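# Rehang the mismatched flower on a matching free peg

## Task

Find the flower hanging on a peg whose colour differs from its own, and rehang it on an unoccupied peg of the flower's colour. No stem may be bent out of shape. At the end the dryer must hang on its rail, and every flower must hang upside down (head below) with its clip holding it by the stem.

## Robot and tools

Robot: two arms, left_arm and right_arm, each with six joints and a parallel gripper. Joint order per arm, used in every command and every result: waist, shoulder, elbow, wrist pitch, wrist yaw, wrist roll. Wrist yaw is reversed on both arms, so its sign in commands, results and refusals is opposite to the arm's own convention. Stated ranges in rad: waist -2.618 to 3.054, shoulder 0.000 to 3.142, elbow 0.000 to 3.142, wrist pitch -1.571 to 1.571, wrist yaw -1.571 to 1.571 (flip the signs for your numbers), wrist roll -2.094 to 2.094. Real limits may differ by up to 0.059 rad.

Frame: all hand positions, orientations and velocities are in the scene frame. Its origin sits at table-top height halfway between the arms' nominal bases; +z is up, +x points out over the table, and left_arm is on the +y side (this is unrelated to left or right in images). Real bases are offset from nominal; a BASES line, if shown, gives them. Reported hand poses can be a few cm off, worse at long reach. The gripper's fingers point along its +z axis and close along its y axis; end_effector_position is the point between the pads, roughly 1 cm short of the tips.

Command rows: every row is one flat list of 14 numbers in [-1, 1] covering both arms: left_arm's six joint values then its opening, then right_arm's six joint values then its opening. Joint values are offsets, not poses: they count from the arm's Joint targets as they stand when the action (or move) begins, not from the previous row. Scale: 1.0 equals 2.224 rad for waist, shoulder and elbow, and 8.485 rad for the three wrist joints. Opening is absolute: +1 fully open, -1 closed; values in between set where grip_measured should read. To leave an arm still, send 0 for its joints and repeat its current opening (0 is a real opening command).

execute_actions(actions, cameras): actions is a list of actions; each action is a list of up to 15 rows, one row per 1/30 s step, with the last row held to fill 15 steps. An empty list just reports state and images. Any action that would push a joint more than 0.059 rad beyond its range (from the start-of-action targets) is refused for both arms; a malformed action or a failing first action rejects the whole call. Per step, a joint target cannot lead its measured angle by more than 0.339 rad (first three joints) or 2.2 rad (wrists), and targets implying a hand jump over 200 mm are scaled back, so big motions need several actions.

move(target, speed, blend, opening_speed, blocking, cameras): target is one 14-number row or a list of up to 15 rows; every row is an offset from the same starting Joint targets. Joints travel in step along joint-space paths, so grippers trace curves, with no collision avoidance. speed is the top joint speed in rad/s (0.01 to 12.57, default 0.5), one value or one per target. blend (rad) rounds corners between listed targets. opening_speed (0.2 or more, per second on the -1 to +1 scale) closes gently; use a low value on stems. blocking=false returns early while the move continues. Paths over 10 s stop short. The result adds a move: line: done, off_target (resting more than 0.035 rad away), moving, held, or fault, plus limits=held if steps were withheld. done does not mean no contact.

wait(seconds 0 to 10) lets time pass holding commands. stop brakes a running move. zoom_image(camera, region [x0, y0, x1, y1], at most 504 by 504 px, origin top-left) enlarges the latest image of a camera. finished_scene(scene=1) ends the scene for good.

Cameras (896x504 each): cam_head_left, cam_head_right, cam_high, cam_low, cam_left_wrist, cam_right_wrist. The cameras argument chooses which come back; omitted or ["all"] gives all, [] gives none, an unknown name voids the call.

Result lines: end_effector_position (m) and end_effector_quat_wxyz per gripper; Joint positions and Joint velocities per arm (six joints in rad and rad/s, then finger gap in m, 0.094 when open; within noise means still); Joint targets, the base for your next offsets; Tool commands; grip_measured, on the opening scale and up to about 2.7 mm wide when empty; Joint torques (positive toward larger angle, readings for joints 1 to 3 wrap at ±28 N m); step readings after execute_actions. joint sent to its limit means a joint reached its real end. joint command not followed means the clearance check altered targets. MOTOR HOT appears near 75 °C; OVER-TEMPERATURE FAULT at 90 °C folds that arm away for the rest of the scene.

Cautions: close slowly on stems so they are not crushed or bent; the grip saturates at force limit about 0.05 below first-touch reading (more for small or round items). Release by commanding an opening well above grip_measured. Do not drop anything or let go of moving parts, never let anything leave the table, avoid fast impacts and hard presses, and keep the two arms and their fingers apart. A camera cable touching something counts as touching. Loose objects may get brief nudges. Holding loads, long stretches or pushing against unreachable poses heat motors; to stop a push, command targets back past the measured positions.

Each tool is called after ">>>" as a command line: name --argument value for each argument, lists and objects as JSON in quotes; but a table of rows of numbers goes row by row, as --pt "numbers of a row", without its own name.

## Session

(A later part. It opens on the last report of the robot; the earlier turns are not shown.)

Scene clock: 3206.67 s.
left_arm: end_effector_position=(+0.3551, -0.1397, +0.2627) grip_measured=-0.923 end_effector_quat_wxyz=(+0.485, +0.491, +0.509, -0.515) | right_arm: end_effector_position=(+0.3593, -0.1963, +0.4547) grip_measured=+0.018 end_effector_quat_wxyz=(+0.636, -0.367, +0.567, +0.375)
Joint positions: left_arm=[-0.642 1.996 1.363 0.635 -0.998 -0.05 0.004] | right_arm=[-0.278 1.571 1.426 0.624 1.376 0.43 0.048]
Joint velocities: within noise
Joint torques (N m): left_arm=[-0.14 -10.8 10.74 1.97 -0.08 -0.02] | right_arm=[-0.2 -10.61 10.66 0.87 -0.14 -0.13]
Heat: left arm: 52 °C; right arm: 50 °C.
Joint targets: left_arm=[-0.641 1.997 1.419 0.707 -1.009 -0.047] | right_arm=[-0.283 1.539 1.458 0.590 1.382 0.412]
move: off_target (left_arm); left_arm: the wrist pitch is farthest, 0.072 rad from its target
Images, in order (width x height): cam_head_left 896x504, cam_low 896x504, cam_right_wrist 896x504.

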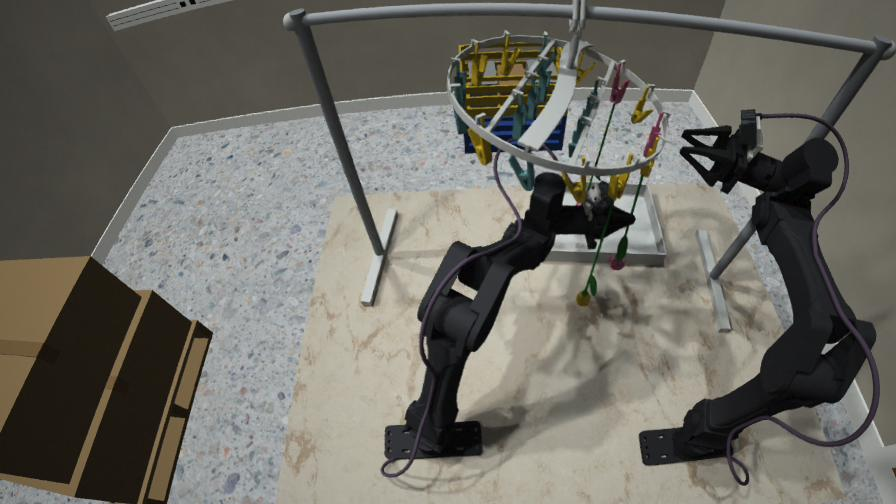

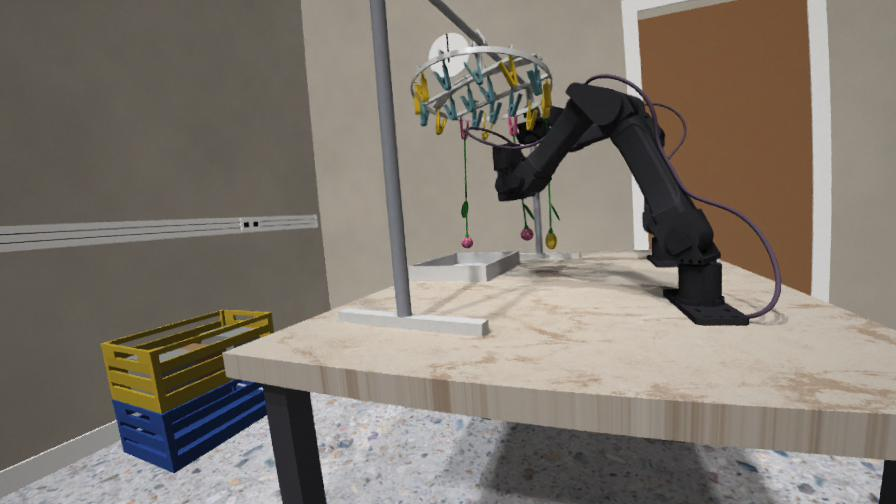

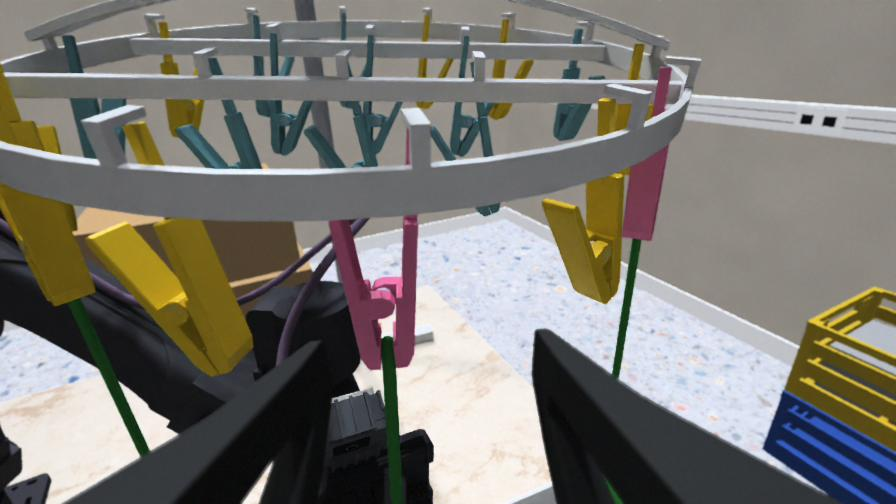

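>>> move --target '[0, 0, 0, 0, 0, 0, -0.84, 0, 0, 0, 0, 0, 0, 0.02]' --speed 0.1 --opening_speed 0.2 --cameras '["cam_right_wrist", "cam_head_left", "cam_left_wrist"]'

>>> zoom_image --camera "cam_right_wrist" --region '[330, 280, 450, 400]'

Scene clock: 3245.27 s.
left_arm: end_effector_position=(+0.3551, -0.1397, +0.2627) grip_measured=-0.842 end_effector_quat_wxyz=(+0.485, +0.491, +0.509, -0.515) | right_arm: end_effector_position=(+0.3589, -0.1956, +0.4546) grip_measured=+0.018 end_effector_quat_wxyz=(+0.635, -0.368, +0.566, +0.376)
Joint positions: left_arm=[-0.642 1.996 1.363 0.635 -0.998 -0.05 0.007] | right_arm=[-0.276 1.571 1.426 0.624 1.378 0.43 0.048]
Joint velocities: within noise
Joint torques (N m): left_arm=[0.01 -10.58 10.66 1.94 -0.06 0.03] | right_arm=[-0.12 -10.61 10.67 0.87 -0.15 -0.13]
Heat: left arm: 53 °C; right arm: 48 °C.
Joint targets: left_arm=[-0.641 1.997 1.419 0.707 -1.009 -0.047] | right_arm=[-0.283 1.539 1.458 0.590 1.382 0.412]
move: off_target (left_arm); left_arm: the wrist pitch is farthest, 0.072 rad from its target
Images, in order (width x height): cam_head_left 896x504, cam_left_wrist 896x504, cam_right_wrist 896x504.

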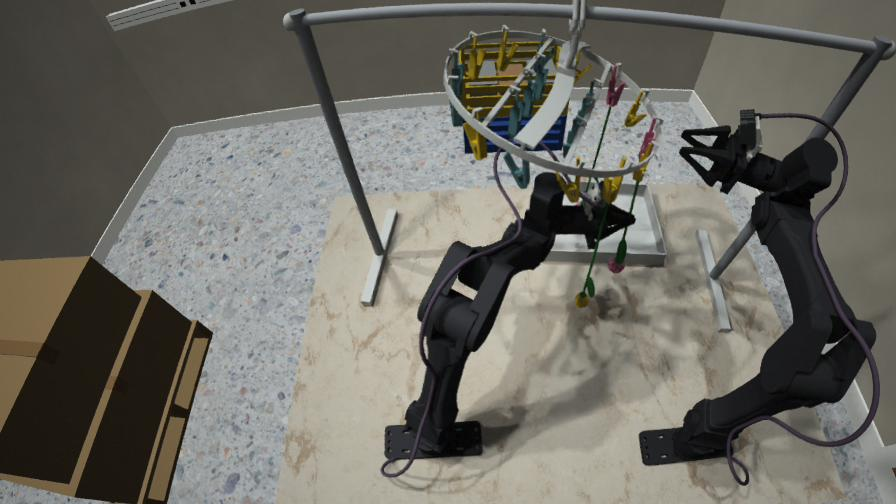

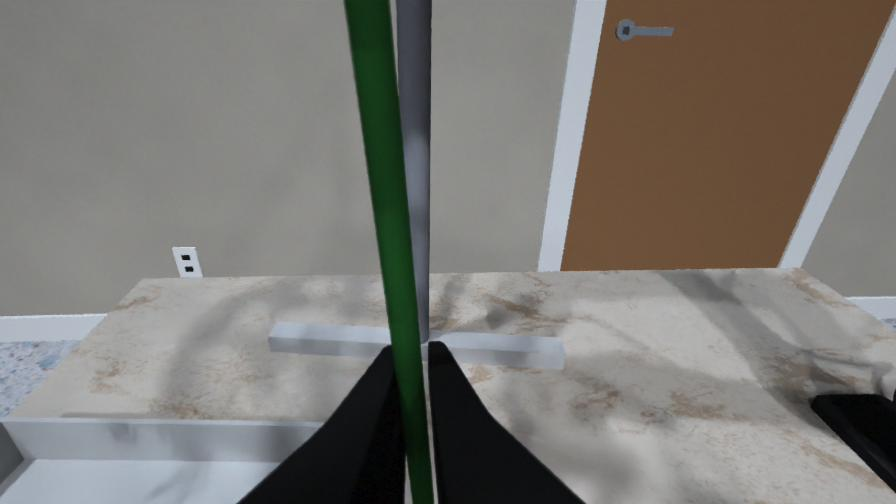

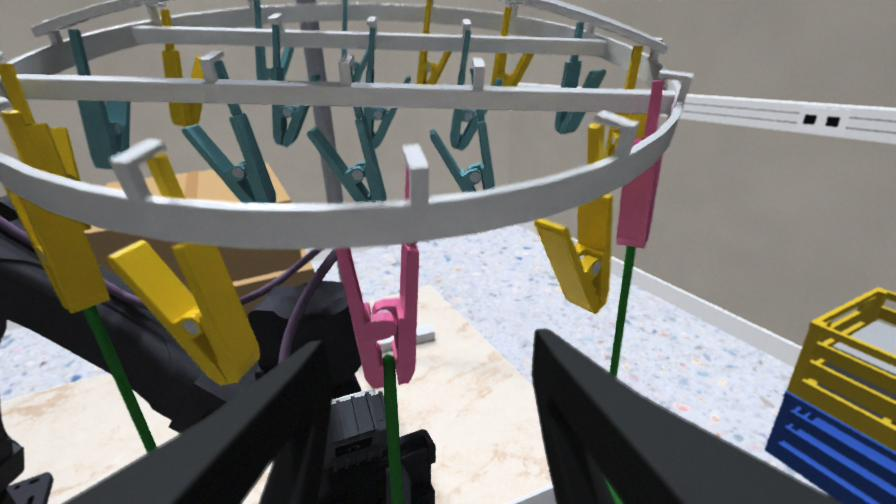

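Scaled by 4.200 from the camera's 896x504 image, which has a finer 1280x720 frame.

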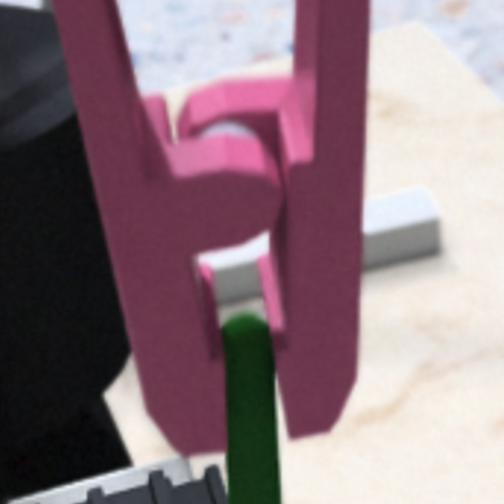

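>>> wait --seconds 0.5 --cameras '["cam_right_wrist", "cam_head_left", "cam_low", "cam_left_wrist", "cam_head_right"]'

>>> zoom_image --camera "cam_right_wrist" --region '[340, 310, 440, 410]'

>>> zoom_image --camera "cam_head_left" --region '[590, 100, 690, 280]'

>>> zoom_image --camera "cam_low" --region '[480, 90, 560, 250]'

Scene clock: 3263.90 s.
left_arm: end_effector_position=(+0.3594, -0.1364, +0.2627) grip_measured=-0.842 end_effector_quat_wxyz=(+0.488, +0.488, +0.512, -0.512) | right_arm: end_effector_position=(+0.3589, -0.1956, +0.4546) grip_measured=+0.018 end_effector_quat_wxyz=(+0.635, -0.368, +0.566, +0.376)
Joint positions: left_arm=[-0.633 1.996 1.363 0.635 -0.995 -0.05 0.007] | right_arm=[-0.276 1.571 1.426 0.624 1.378 0.43 0.048]
Joint velocities: within noise
Joint torques (N m): left_arm=[0.02 -10.52 10.48 1.94 -0.11 -0.02] | right_arm=[-0.13 -10.59 10.67 0.87 -0.15 -0.13]
Heat: left arm: 53 °C; right arm: 47 °C.
Joint targets: left_arm=[-0.641 1.997 1.419 0.707 -1.009 -0.047] | right_arm=[-0.283 1.539 1.458 0.590 1.382 0.412]
Tool commands: left_gripper/opening=-0.84 right_gripper/opening=+0.02
wait: 0.50 s; at rest from the start
Images, in order (width x height): cam_head_left 896x504, cam_head_right 896x504, cam_low 896x504, cam_left_wrist 896x504, cam_right_wrist 896x504.

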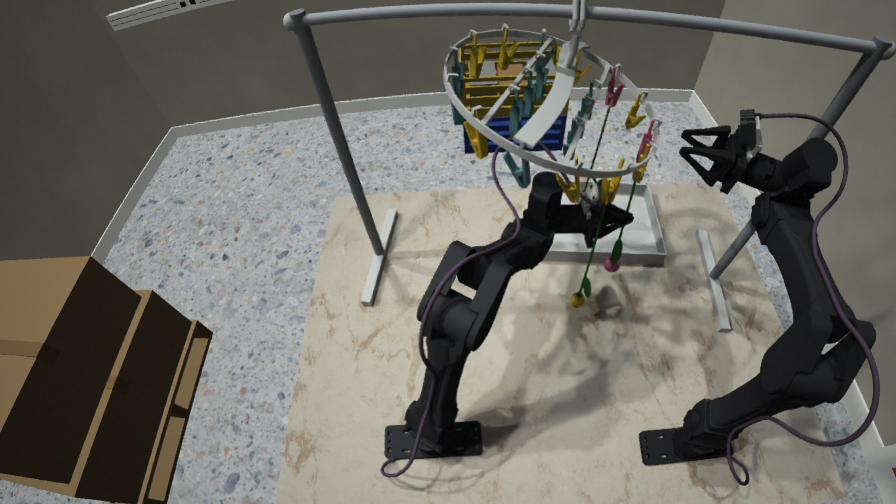

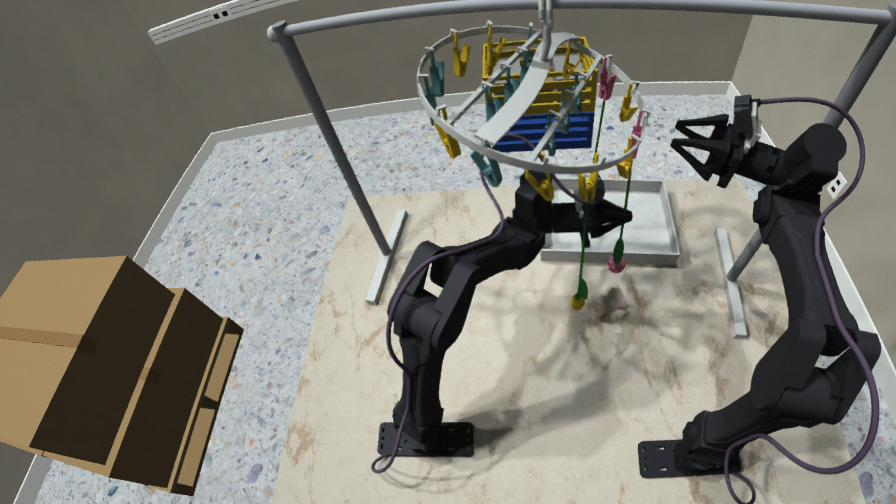

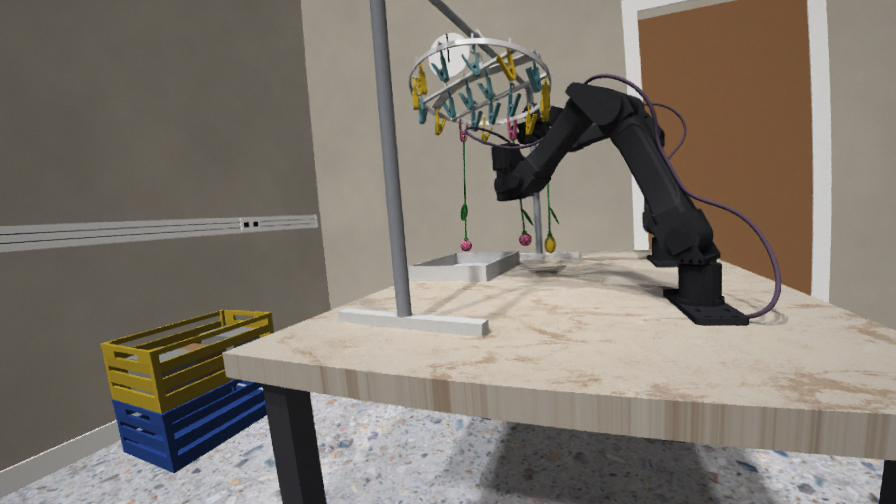

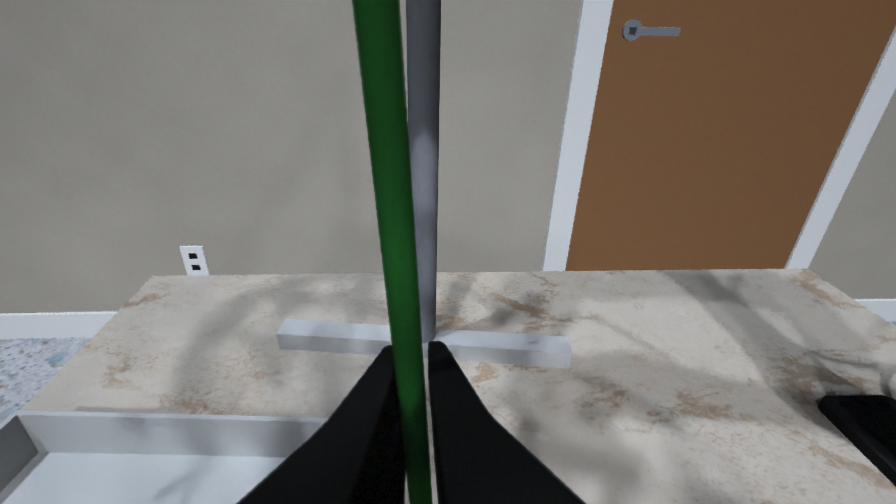

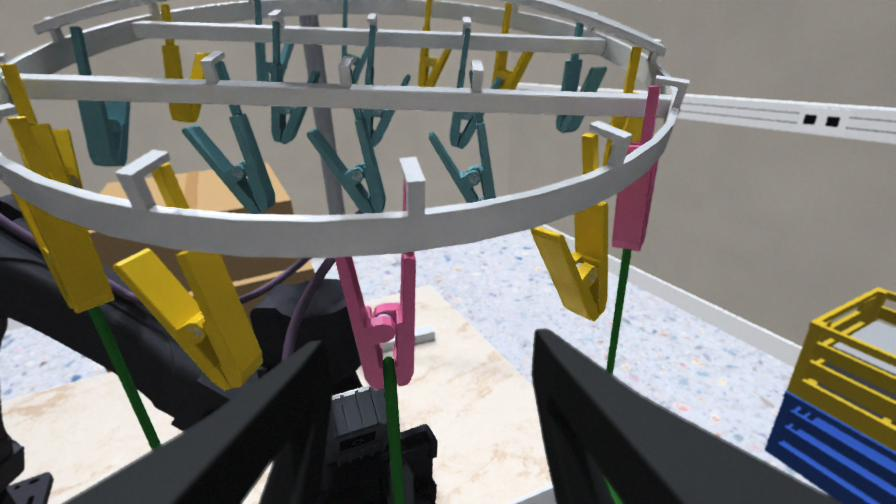

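Scaled by 5.040 from the camera's 896x504 image, which has a finer 1280x720 frame.

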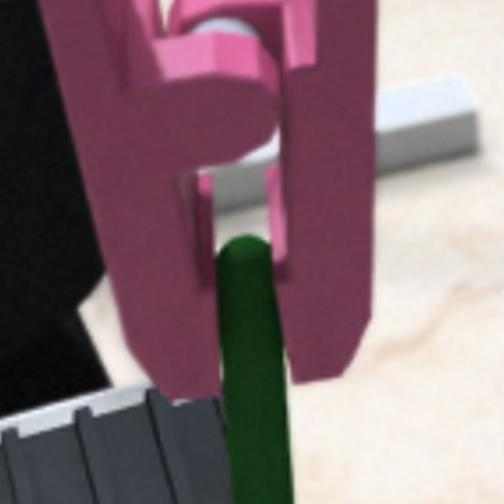

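Scaled by 2.800 from the camera's 896x504 image, which has a finer 1280x720 frame.

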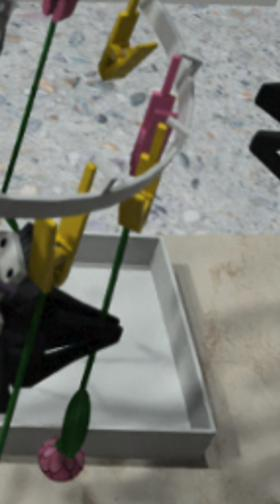

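Scaled by 3.150 from the camera's 896x504 image, which has a finer 1280x720 frame.

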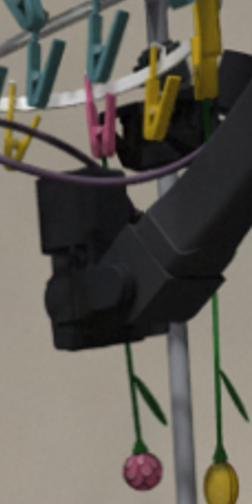

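>>> move --target '[0, 0, 0, 0, 0, 0, -0.6, 0, 0, 0, 0, 0, 0, 0.02]' --speed 0.1 --opening_speed 0.2 --cameras '["cam_right_wrist", "cam_head_left", "cam_left_wrist"]'

>>> zoom_image --camera "cam_right_wrist" --region '[340, 310, 440, 410]'

Scene clock: 3298.43 s.
left_arm: end_effector_position=(+0.3594, -0.1364, +0.2627) grip_measured=-0.602 end_effector_quat_wxyz=(+0.488, +0.488, +0.512, -0.512) | right_arm: end_effector_position=(+0.3589, -0.1956, +0.4546) grip_measured=+0.018 end_effector_quat_wxyz=(+0.635, -0.368, +0.566, +0.376)
Joint positions: left_arm=[-0.633 1.996 1.363 0.635 -0.995 -0.05 0.019] | right_arm=[-0.276 1.571 1.426 0.624 1.378 0.43 0.048]
Joint velocities: within noise
Joint torques (N m): left_arm=[-0.2 -10.63 10.62 1.96 -0.1 -0.01] | right_arm=[-0.12 -10.61 10.66 0.87 -0.15 -0.13]
Heat: left arm: 53 °C; right arm: 47 °C.
Joint targets: left_arm=[-0.641 1.997 1.419 0.707 -1.009 -0.047] | right_arm=[-0.283 1.539 1.458 0.590 1.382 0.412]
move: off_target (left_arm); left_arm: the wrist pitch is farthest, 0.072 rad from its target
Images, in order (width x height): cam_head_left 896x504, cam_left_wrist 896x504, cam_right_wrist 896x504.

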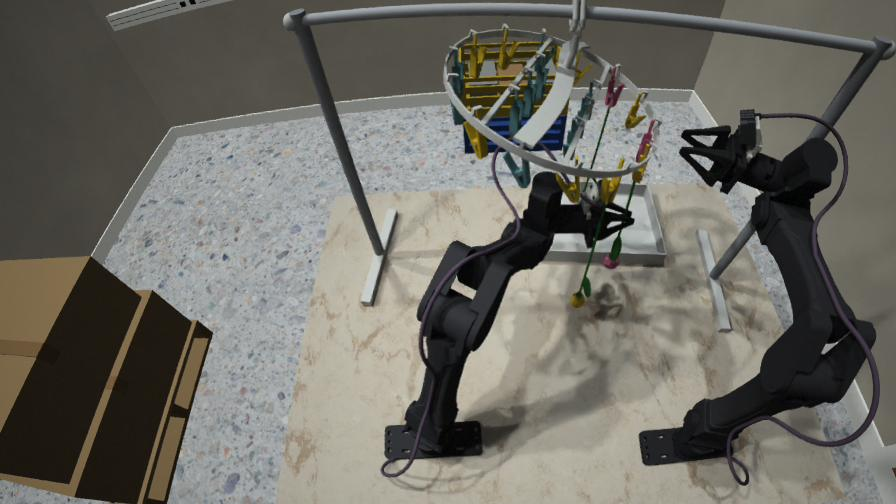

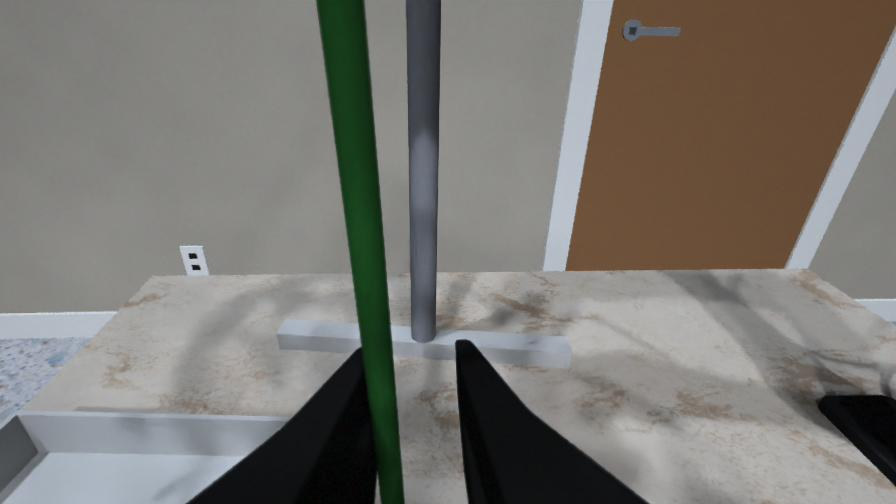

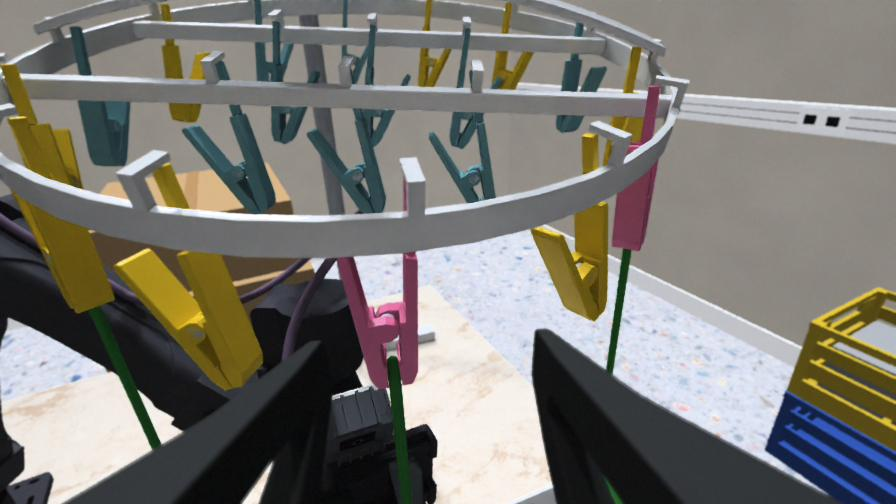

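Scaled by 5.040 from the camera's 896x504 image, which has a finer 1280x720 frame.

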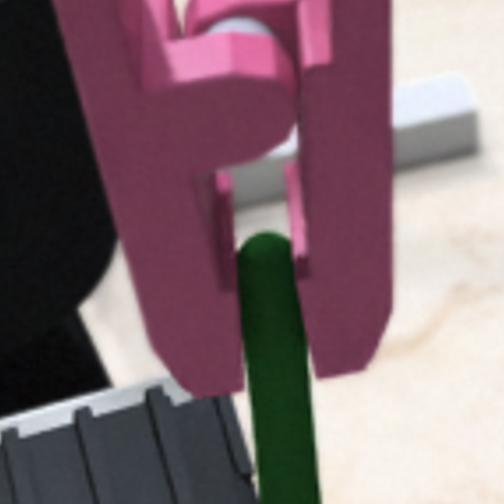

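>>> move --target '[0, 0, 0, 0, 0, 0, -0.3, 0, 0, 0, 0, 0, 0, 0.02]' --speed 0.1 --opening_speed 0.25 --cameras '["cam_right_wrist", "cam_head_left", "cam_left_wrist"]'

>>> zoom_image --camera "cam_right_wrist" --region '[340, 310, 440, 410]'

Scene clock: 3304.93 s.
left_arm: end_effector_position=(+0.3594, -0.1364, +0.2627) grip_measured=-0.302 end_effector_quat_wxyz=(+0.488, +0.488, +0.512, -0.512) | right_arm: end_effector_position=(+0.3589, -0.1956, +0.4546) grip_measured=+0.018 end_effector_quat_wxyz=(+0.635, -0.368, +0.566, +0.376)
Joint positions: left_arm=[-0.633 1.996 1.363 0.635 -0.995 -0.05 0.033] | right_arm=[-0.276 1.571 1.426 0.624 1.378 0.43 0.048]
Joint velocities: within noise
Joint torques (N m): left_arm=[-0.06 -10.67 10.84 1.98 -0.08 -0.01] | right_arm=[-0.12 -10.59 10.66 0.87 -0.15 -0.12]
Heat: left arm: 53 °C; right arm: 47 °C.
Joint targets: left_arm=[-0.641 1.997 1.419 0.707 -1.009 -0.047] | right_arm=[-0.283 1.539 1.458 0.590 1.382 0.412]
move: off_target (left_arm); left_arm: the wrist pitch is farthest, 0.072 rad from its target
Images, in order (width x height): cam_head_left 896x504, cam_left_wrist 896x504, cam_right_wrist 896x504.

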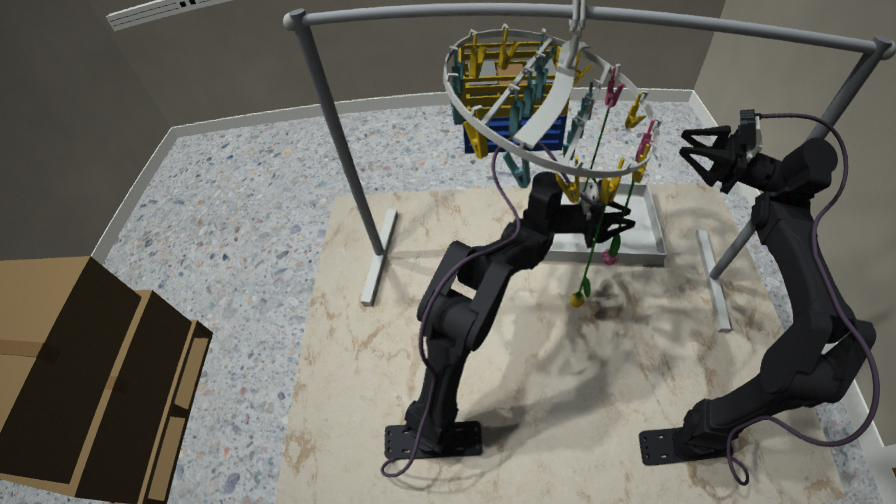

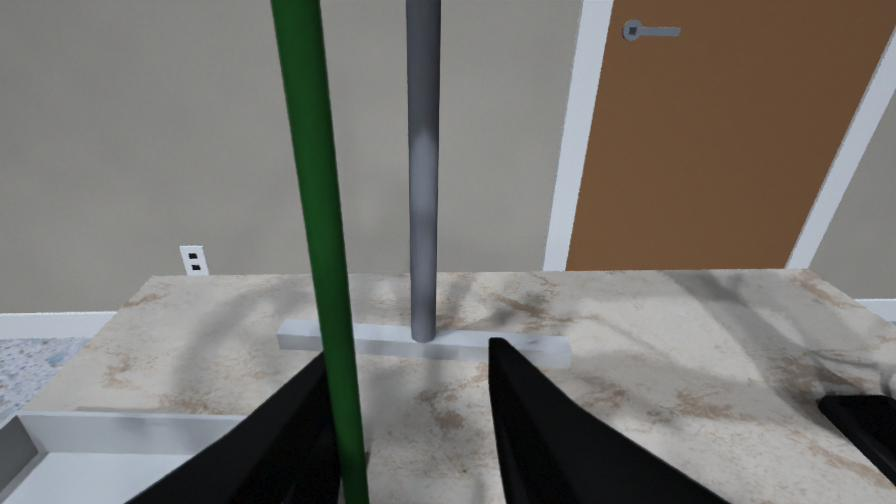

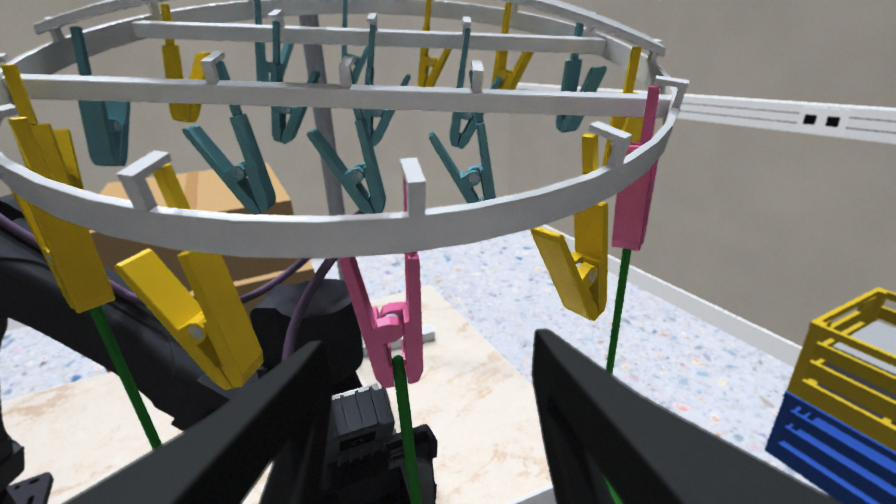

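Scaled by 5.040 from the camera's 896x504 image, which has a finer 1280x720 frame.

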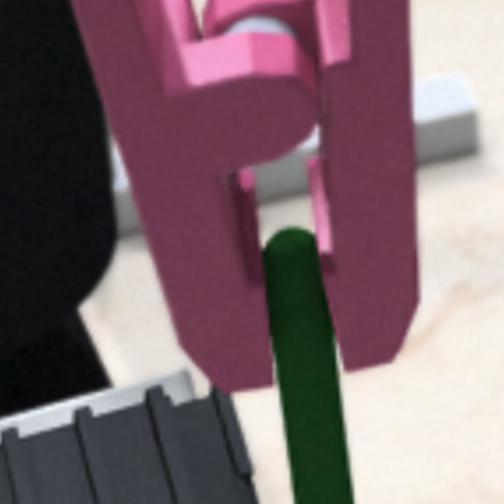

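>>> move --target '[0, 0, 0, 0, 0, 0, 0.0, 0, 0, 0, 0, 0, 0, 0.02]' --speed 0.1 --opening_speed 0.25 --cameras '["cam_right_wrist", "cam_head_left", "cam_left_wrist"]'

Scene clock: 3313.53 s.
left_arm: end_effector_position=(+0.3591, -0.1364, +0.2627) grip_measured=-0.002 end_effector_quat_wxyz=(+0.487, +0.488, +0.511, -0.513) | right_arm: end_effector_position=(+0.3589, -0.1956, +0.4546) grip_measured=+0.018 end_effector_quat_wxyz=(+0.635, -0.368, +0.566, +0.376)
Joint positions: left_arm=[-0.633 1.996 1.363 0.635 -0.996 -0.05 0.047] | right_arm=[-0.276 1.571 1.426 0.624 1.378 0.43 0.048]
Joint velocities: within noise
Joint torques (N m): left_arm=[-0.17 -10.76 10.8 1.92 -0.1 0] | right_arm=[-0.12 -10.61 10.67 0.87 -0.15 -0.13]
Heat: left arm: 53 °C; right arm: 47 °C.
Joint targets: left_arm=[-0.641 1.997 1.419 0.707 -1.009 -0.047] | right_arm=[-0.283 1.539 1.458 0.590 1.382 0.412]
move: off_target (left_arm); left_arm: the wrist pitch is farthest, 0.072 rad from its target
Images, in order (width x height): cam_head_left 896x504, cam_left_wrist 896x504, cam_right_wrist 896x504.

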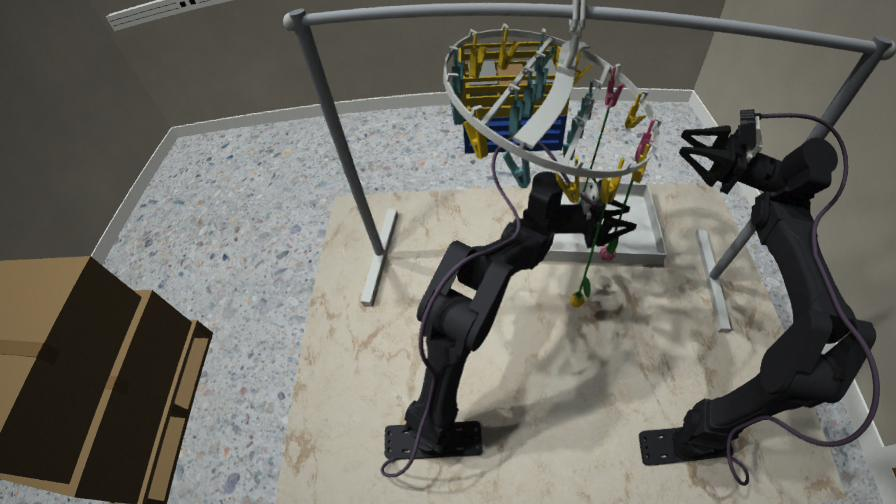

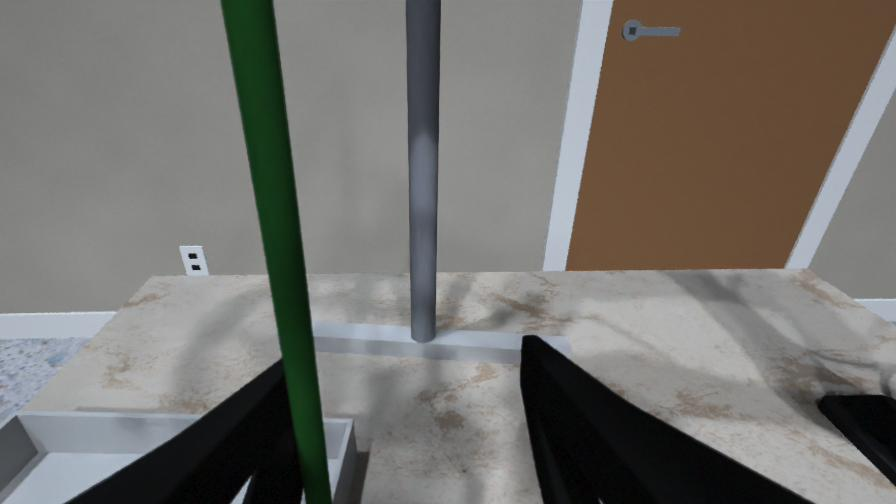

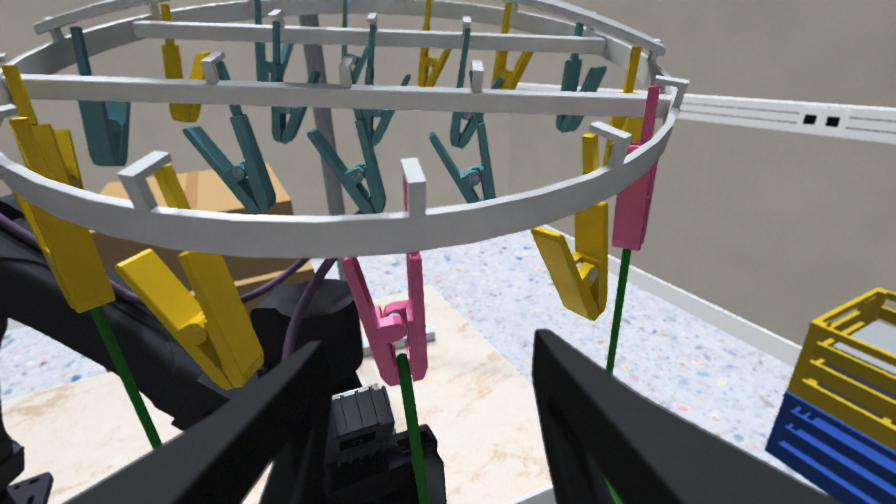

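>>> move --target '[0, 0, 0, 0, 0.0075, 0, 0.0, 0, 0, 0, 0, 0, 0, 0.02]' --speed 0.06 --cameras '["cam_right_wrist", "cam_head_left", "cam_left_wrist"]'

Scene clock: 3337.07 s.
left_arm: end_effector_position=(+0.3648, -0.1368, +0.2627) grip_measured=-0.002 end_effector_quat_wxyz=(+0.496, +0.479, +0.519, -0.504) | right_arm: end_effector_position=(+0.3589, -0.1956, +0.4546) grip_measured=+0.018 end_effector_quat_wxyz=(+0.635, -0.368, +0.566, +0.376)
Joint positions: left_arm=[-0.634 1.996 1.363 0.635 -0.961 -0.05 0.047] | right_arm=[-0.276 1.571 1.426 0.624 1.378 0.43 0.048]
Joint velocities: within noise
Joint torques (N m): left_arm=[-0.13 -10.52 10.8 1.94 0.06 -0.02] | right_arm=[-0.12 -10.59 10.67 0.87 -0.15 -0.13]
Heat: left arm: 53 °C; right arm: 46 °C.
Joint targets: left_arm=[-0.641 1.997 1.419 0.707 -0.945 -0.047] | right_arm=[-0.283 1.539 1.458 0.590 1.382 0.412]
move: off_target (left_arm); left_arm: the wrist pitch is farthest, 0.072 rad from its target
Images, in order (width x height): cam_head_left 896x504, cam_left_wrist 896x504, cam_right_wrist 896x504.

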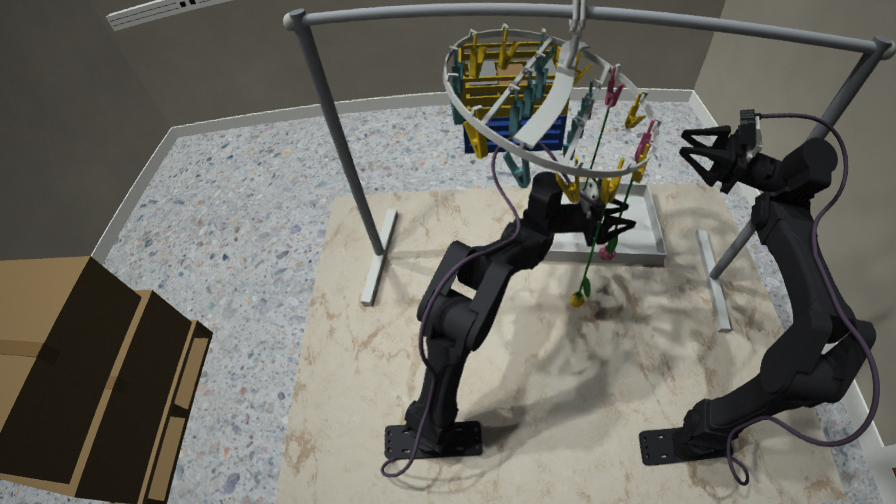

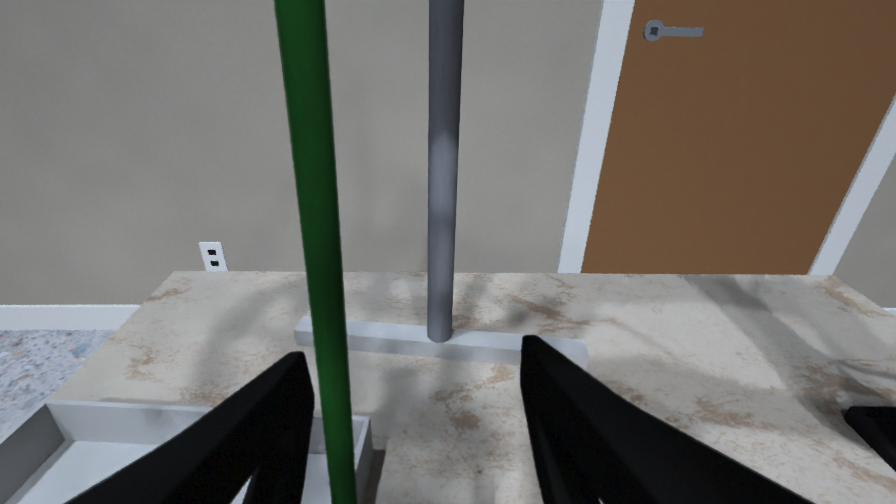

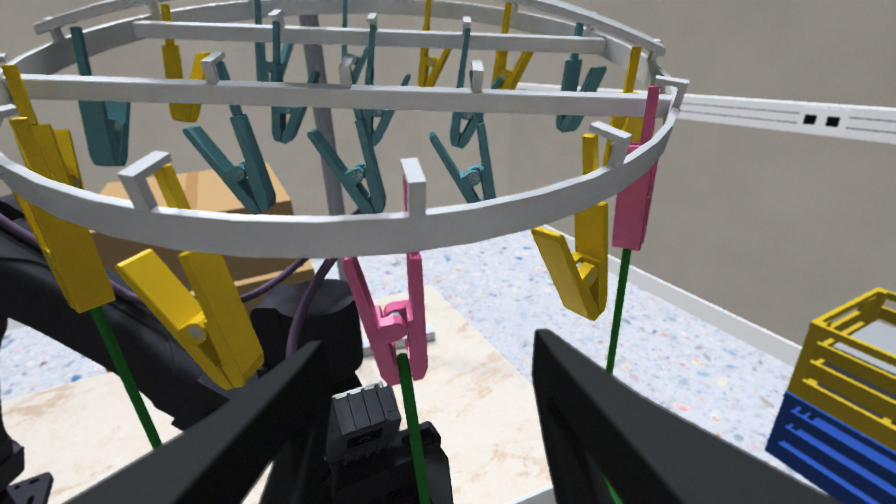

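>>> move --target '[0, -0.018, -0.018, 0, 0.0045, 0, 0.0, 0, 0, 0, 0, 0, 0, 0.02]' --speed 0.1 --cameras '["cam_left_wrist"]'

Scene clock: 3363.33 s.
left_arm: end_effector_position=(+0.3716, -0.1365, +0.2627) grip_measured=-0.002 end_effector_quat_wxyz=(+0.506, +0.469, +0.529, -0.495) | right_arm: end_effector_position=(+0.3589, -0.1956, +0.4546) grip_measured=+0.018 end_effector_quat_wxyz=(+0.635, -0.368, +0.566, +0.376)
Joint positions: left_arm=[-0.634 1.996 1.363 0.635 -0.923 -0.05 0.047] | right_arm=[-0.276 1.571 1.426 0.624 1.378 0.43 0.048]
Joint velocities: within noise
Joint torques (N m): left_arm=[-0.13 -14.43 7.04 1.95 0.08 -0.03] | right_arm=[-0.12 -10.59 10.67 0.87 -0.15 -0.13]
Heat: left arm: 53 °C; right arm: 46 °C.
Joint targets: left_arm=[-0.641 1.957 1.379 0.707 -0.907 -0.047] | right_arm=[-0.283 1.539 1.458 0.590 1.382 0.412]
move: off_target (left_arm); left_arm: the wrist pitch is farthest, 0.072 rad from its target
Images, in order (width x height): cam_left_wrist 896x504.

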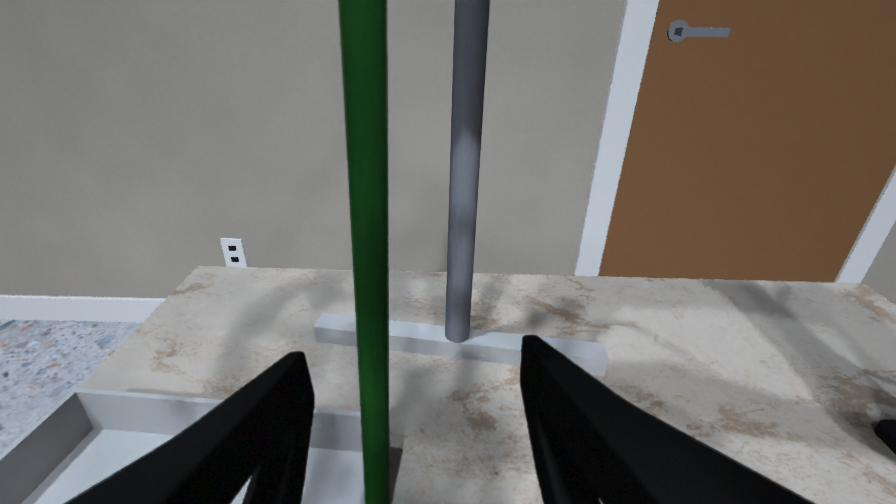

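>>> move --target '[0.0211, -0.0153, -0.0265, 0, -0.00625, 0, 0.0, 0, 0, 0, 0, 0, 0, 0.02]' --speed 0.12 --cameras '["cam_left_wrist"]'

Scene clock: 3371.57 s.
left_arm: end_effector_position=(+0.3796, -0.1172, +0.2640) grip_measured=-0.002 end_effector_quat_wxyz=(+0.509, +0.464, +0.534, -0.490) | right_arm: end_effector_position=(+0.3589, -0.1956, +0.4546) grip_measured=+0.018 end_effector_quat_wxyz=(+0.635, -0.368, +0.566, +0.376)
Joint positions: left_arm=[-0.591 1.972 1.335 0.635 -0.946 -0.05 0.047] | right_arm=[-0.276 1.571 1.426 0.624 1.378 0.43 0.048]
Joint velocities: within noise
Joint torques (N m): left_arm=[0.21 -15.13 4.52 1.97 -0.11 0.02] | right_arm=[-0.12 -10.61 10.67 0.87 -0.15 -0.13]
Heat: left arm: 52 °C; right arm: 46 °C.
Joint targets: left_arm=[-0.594 1.923 1.320 0.707 -0.960 -0.047] | right_arm=[-0.283 1.539 1.458 0.590 1.382 0.412]
move: off_target (left_arm); left_arm: the wrist pitch is farthest, 0.072 rad from its target
Images, in order (width x height): cam_left_wrist 896x504.

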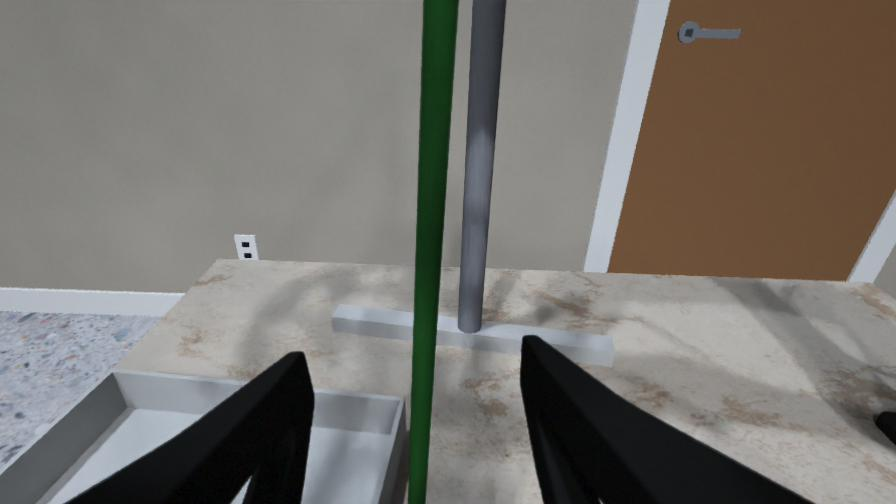

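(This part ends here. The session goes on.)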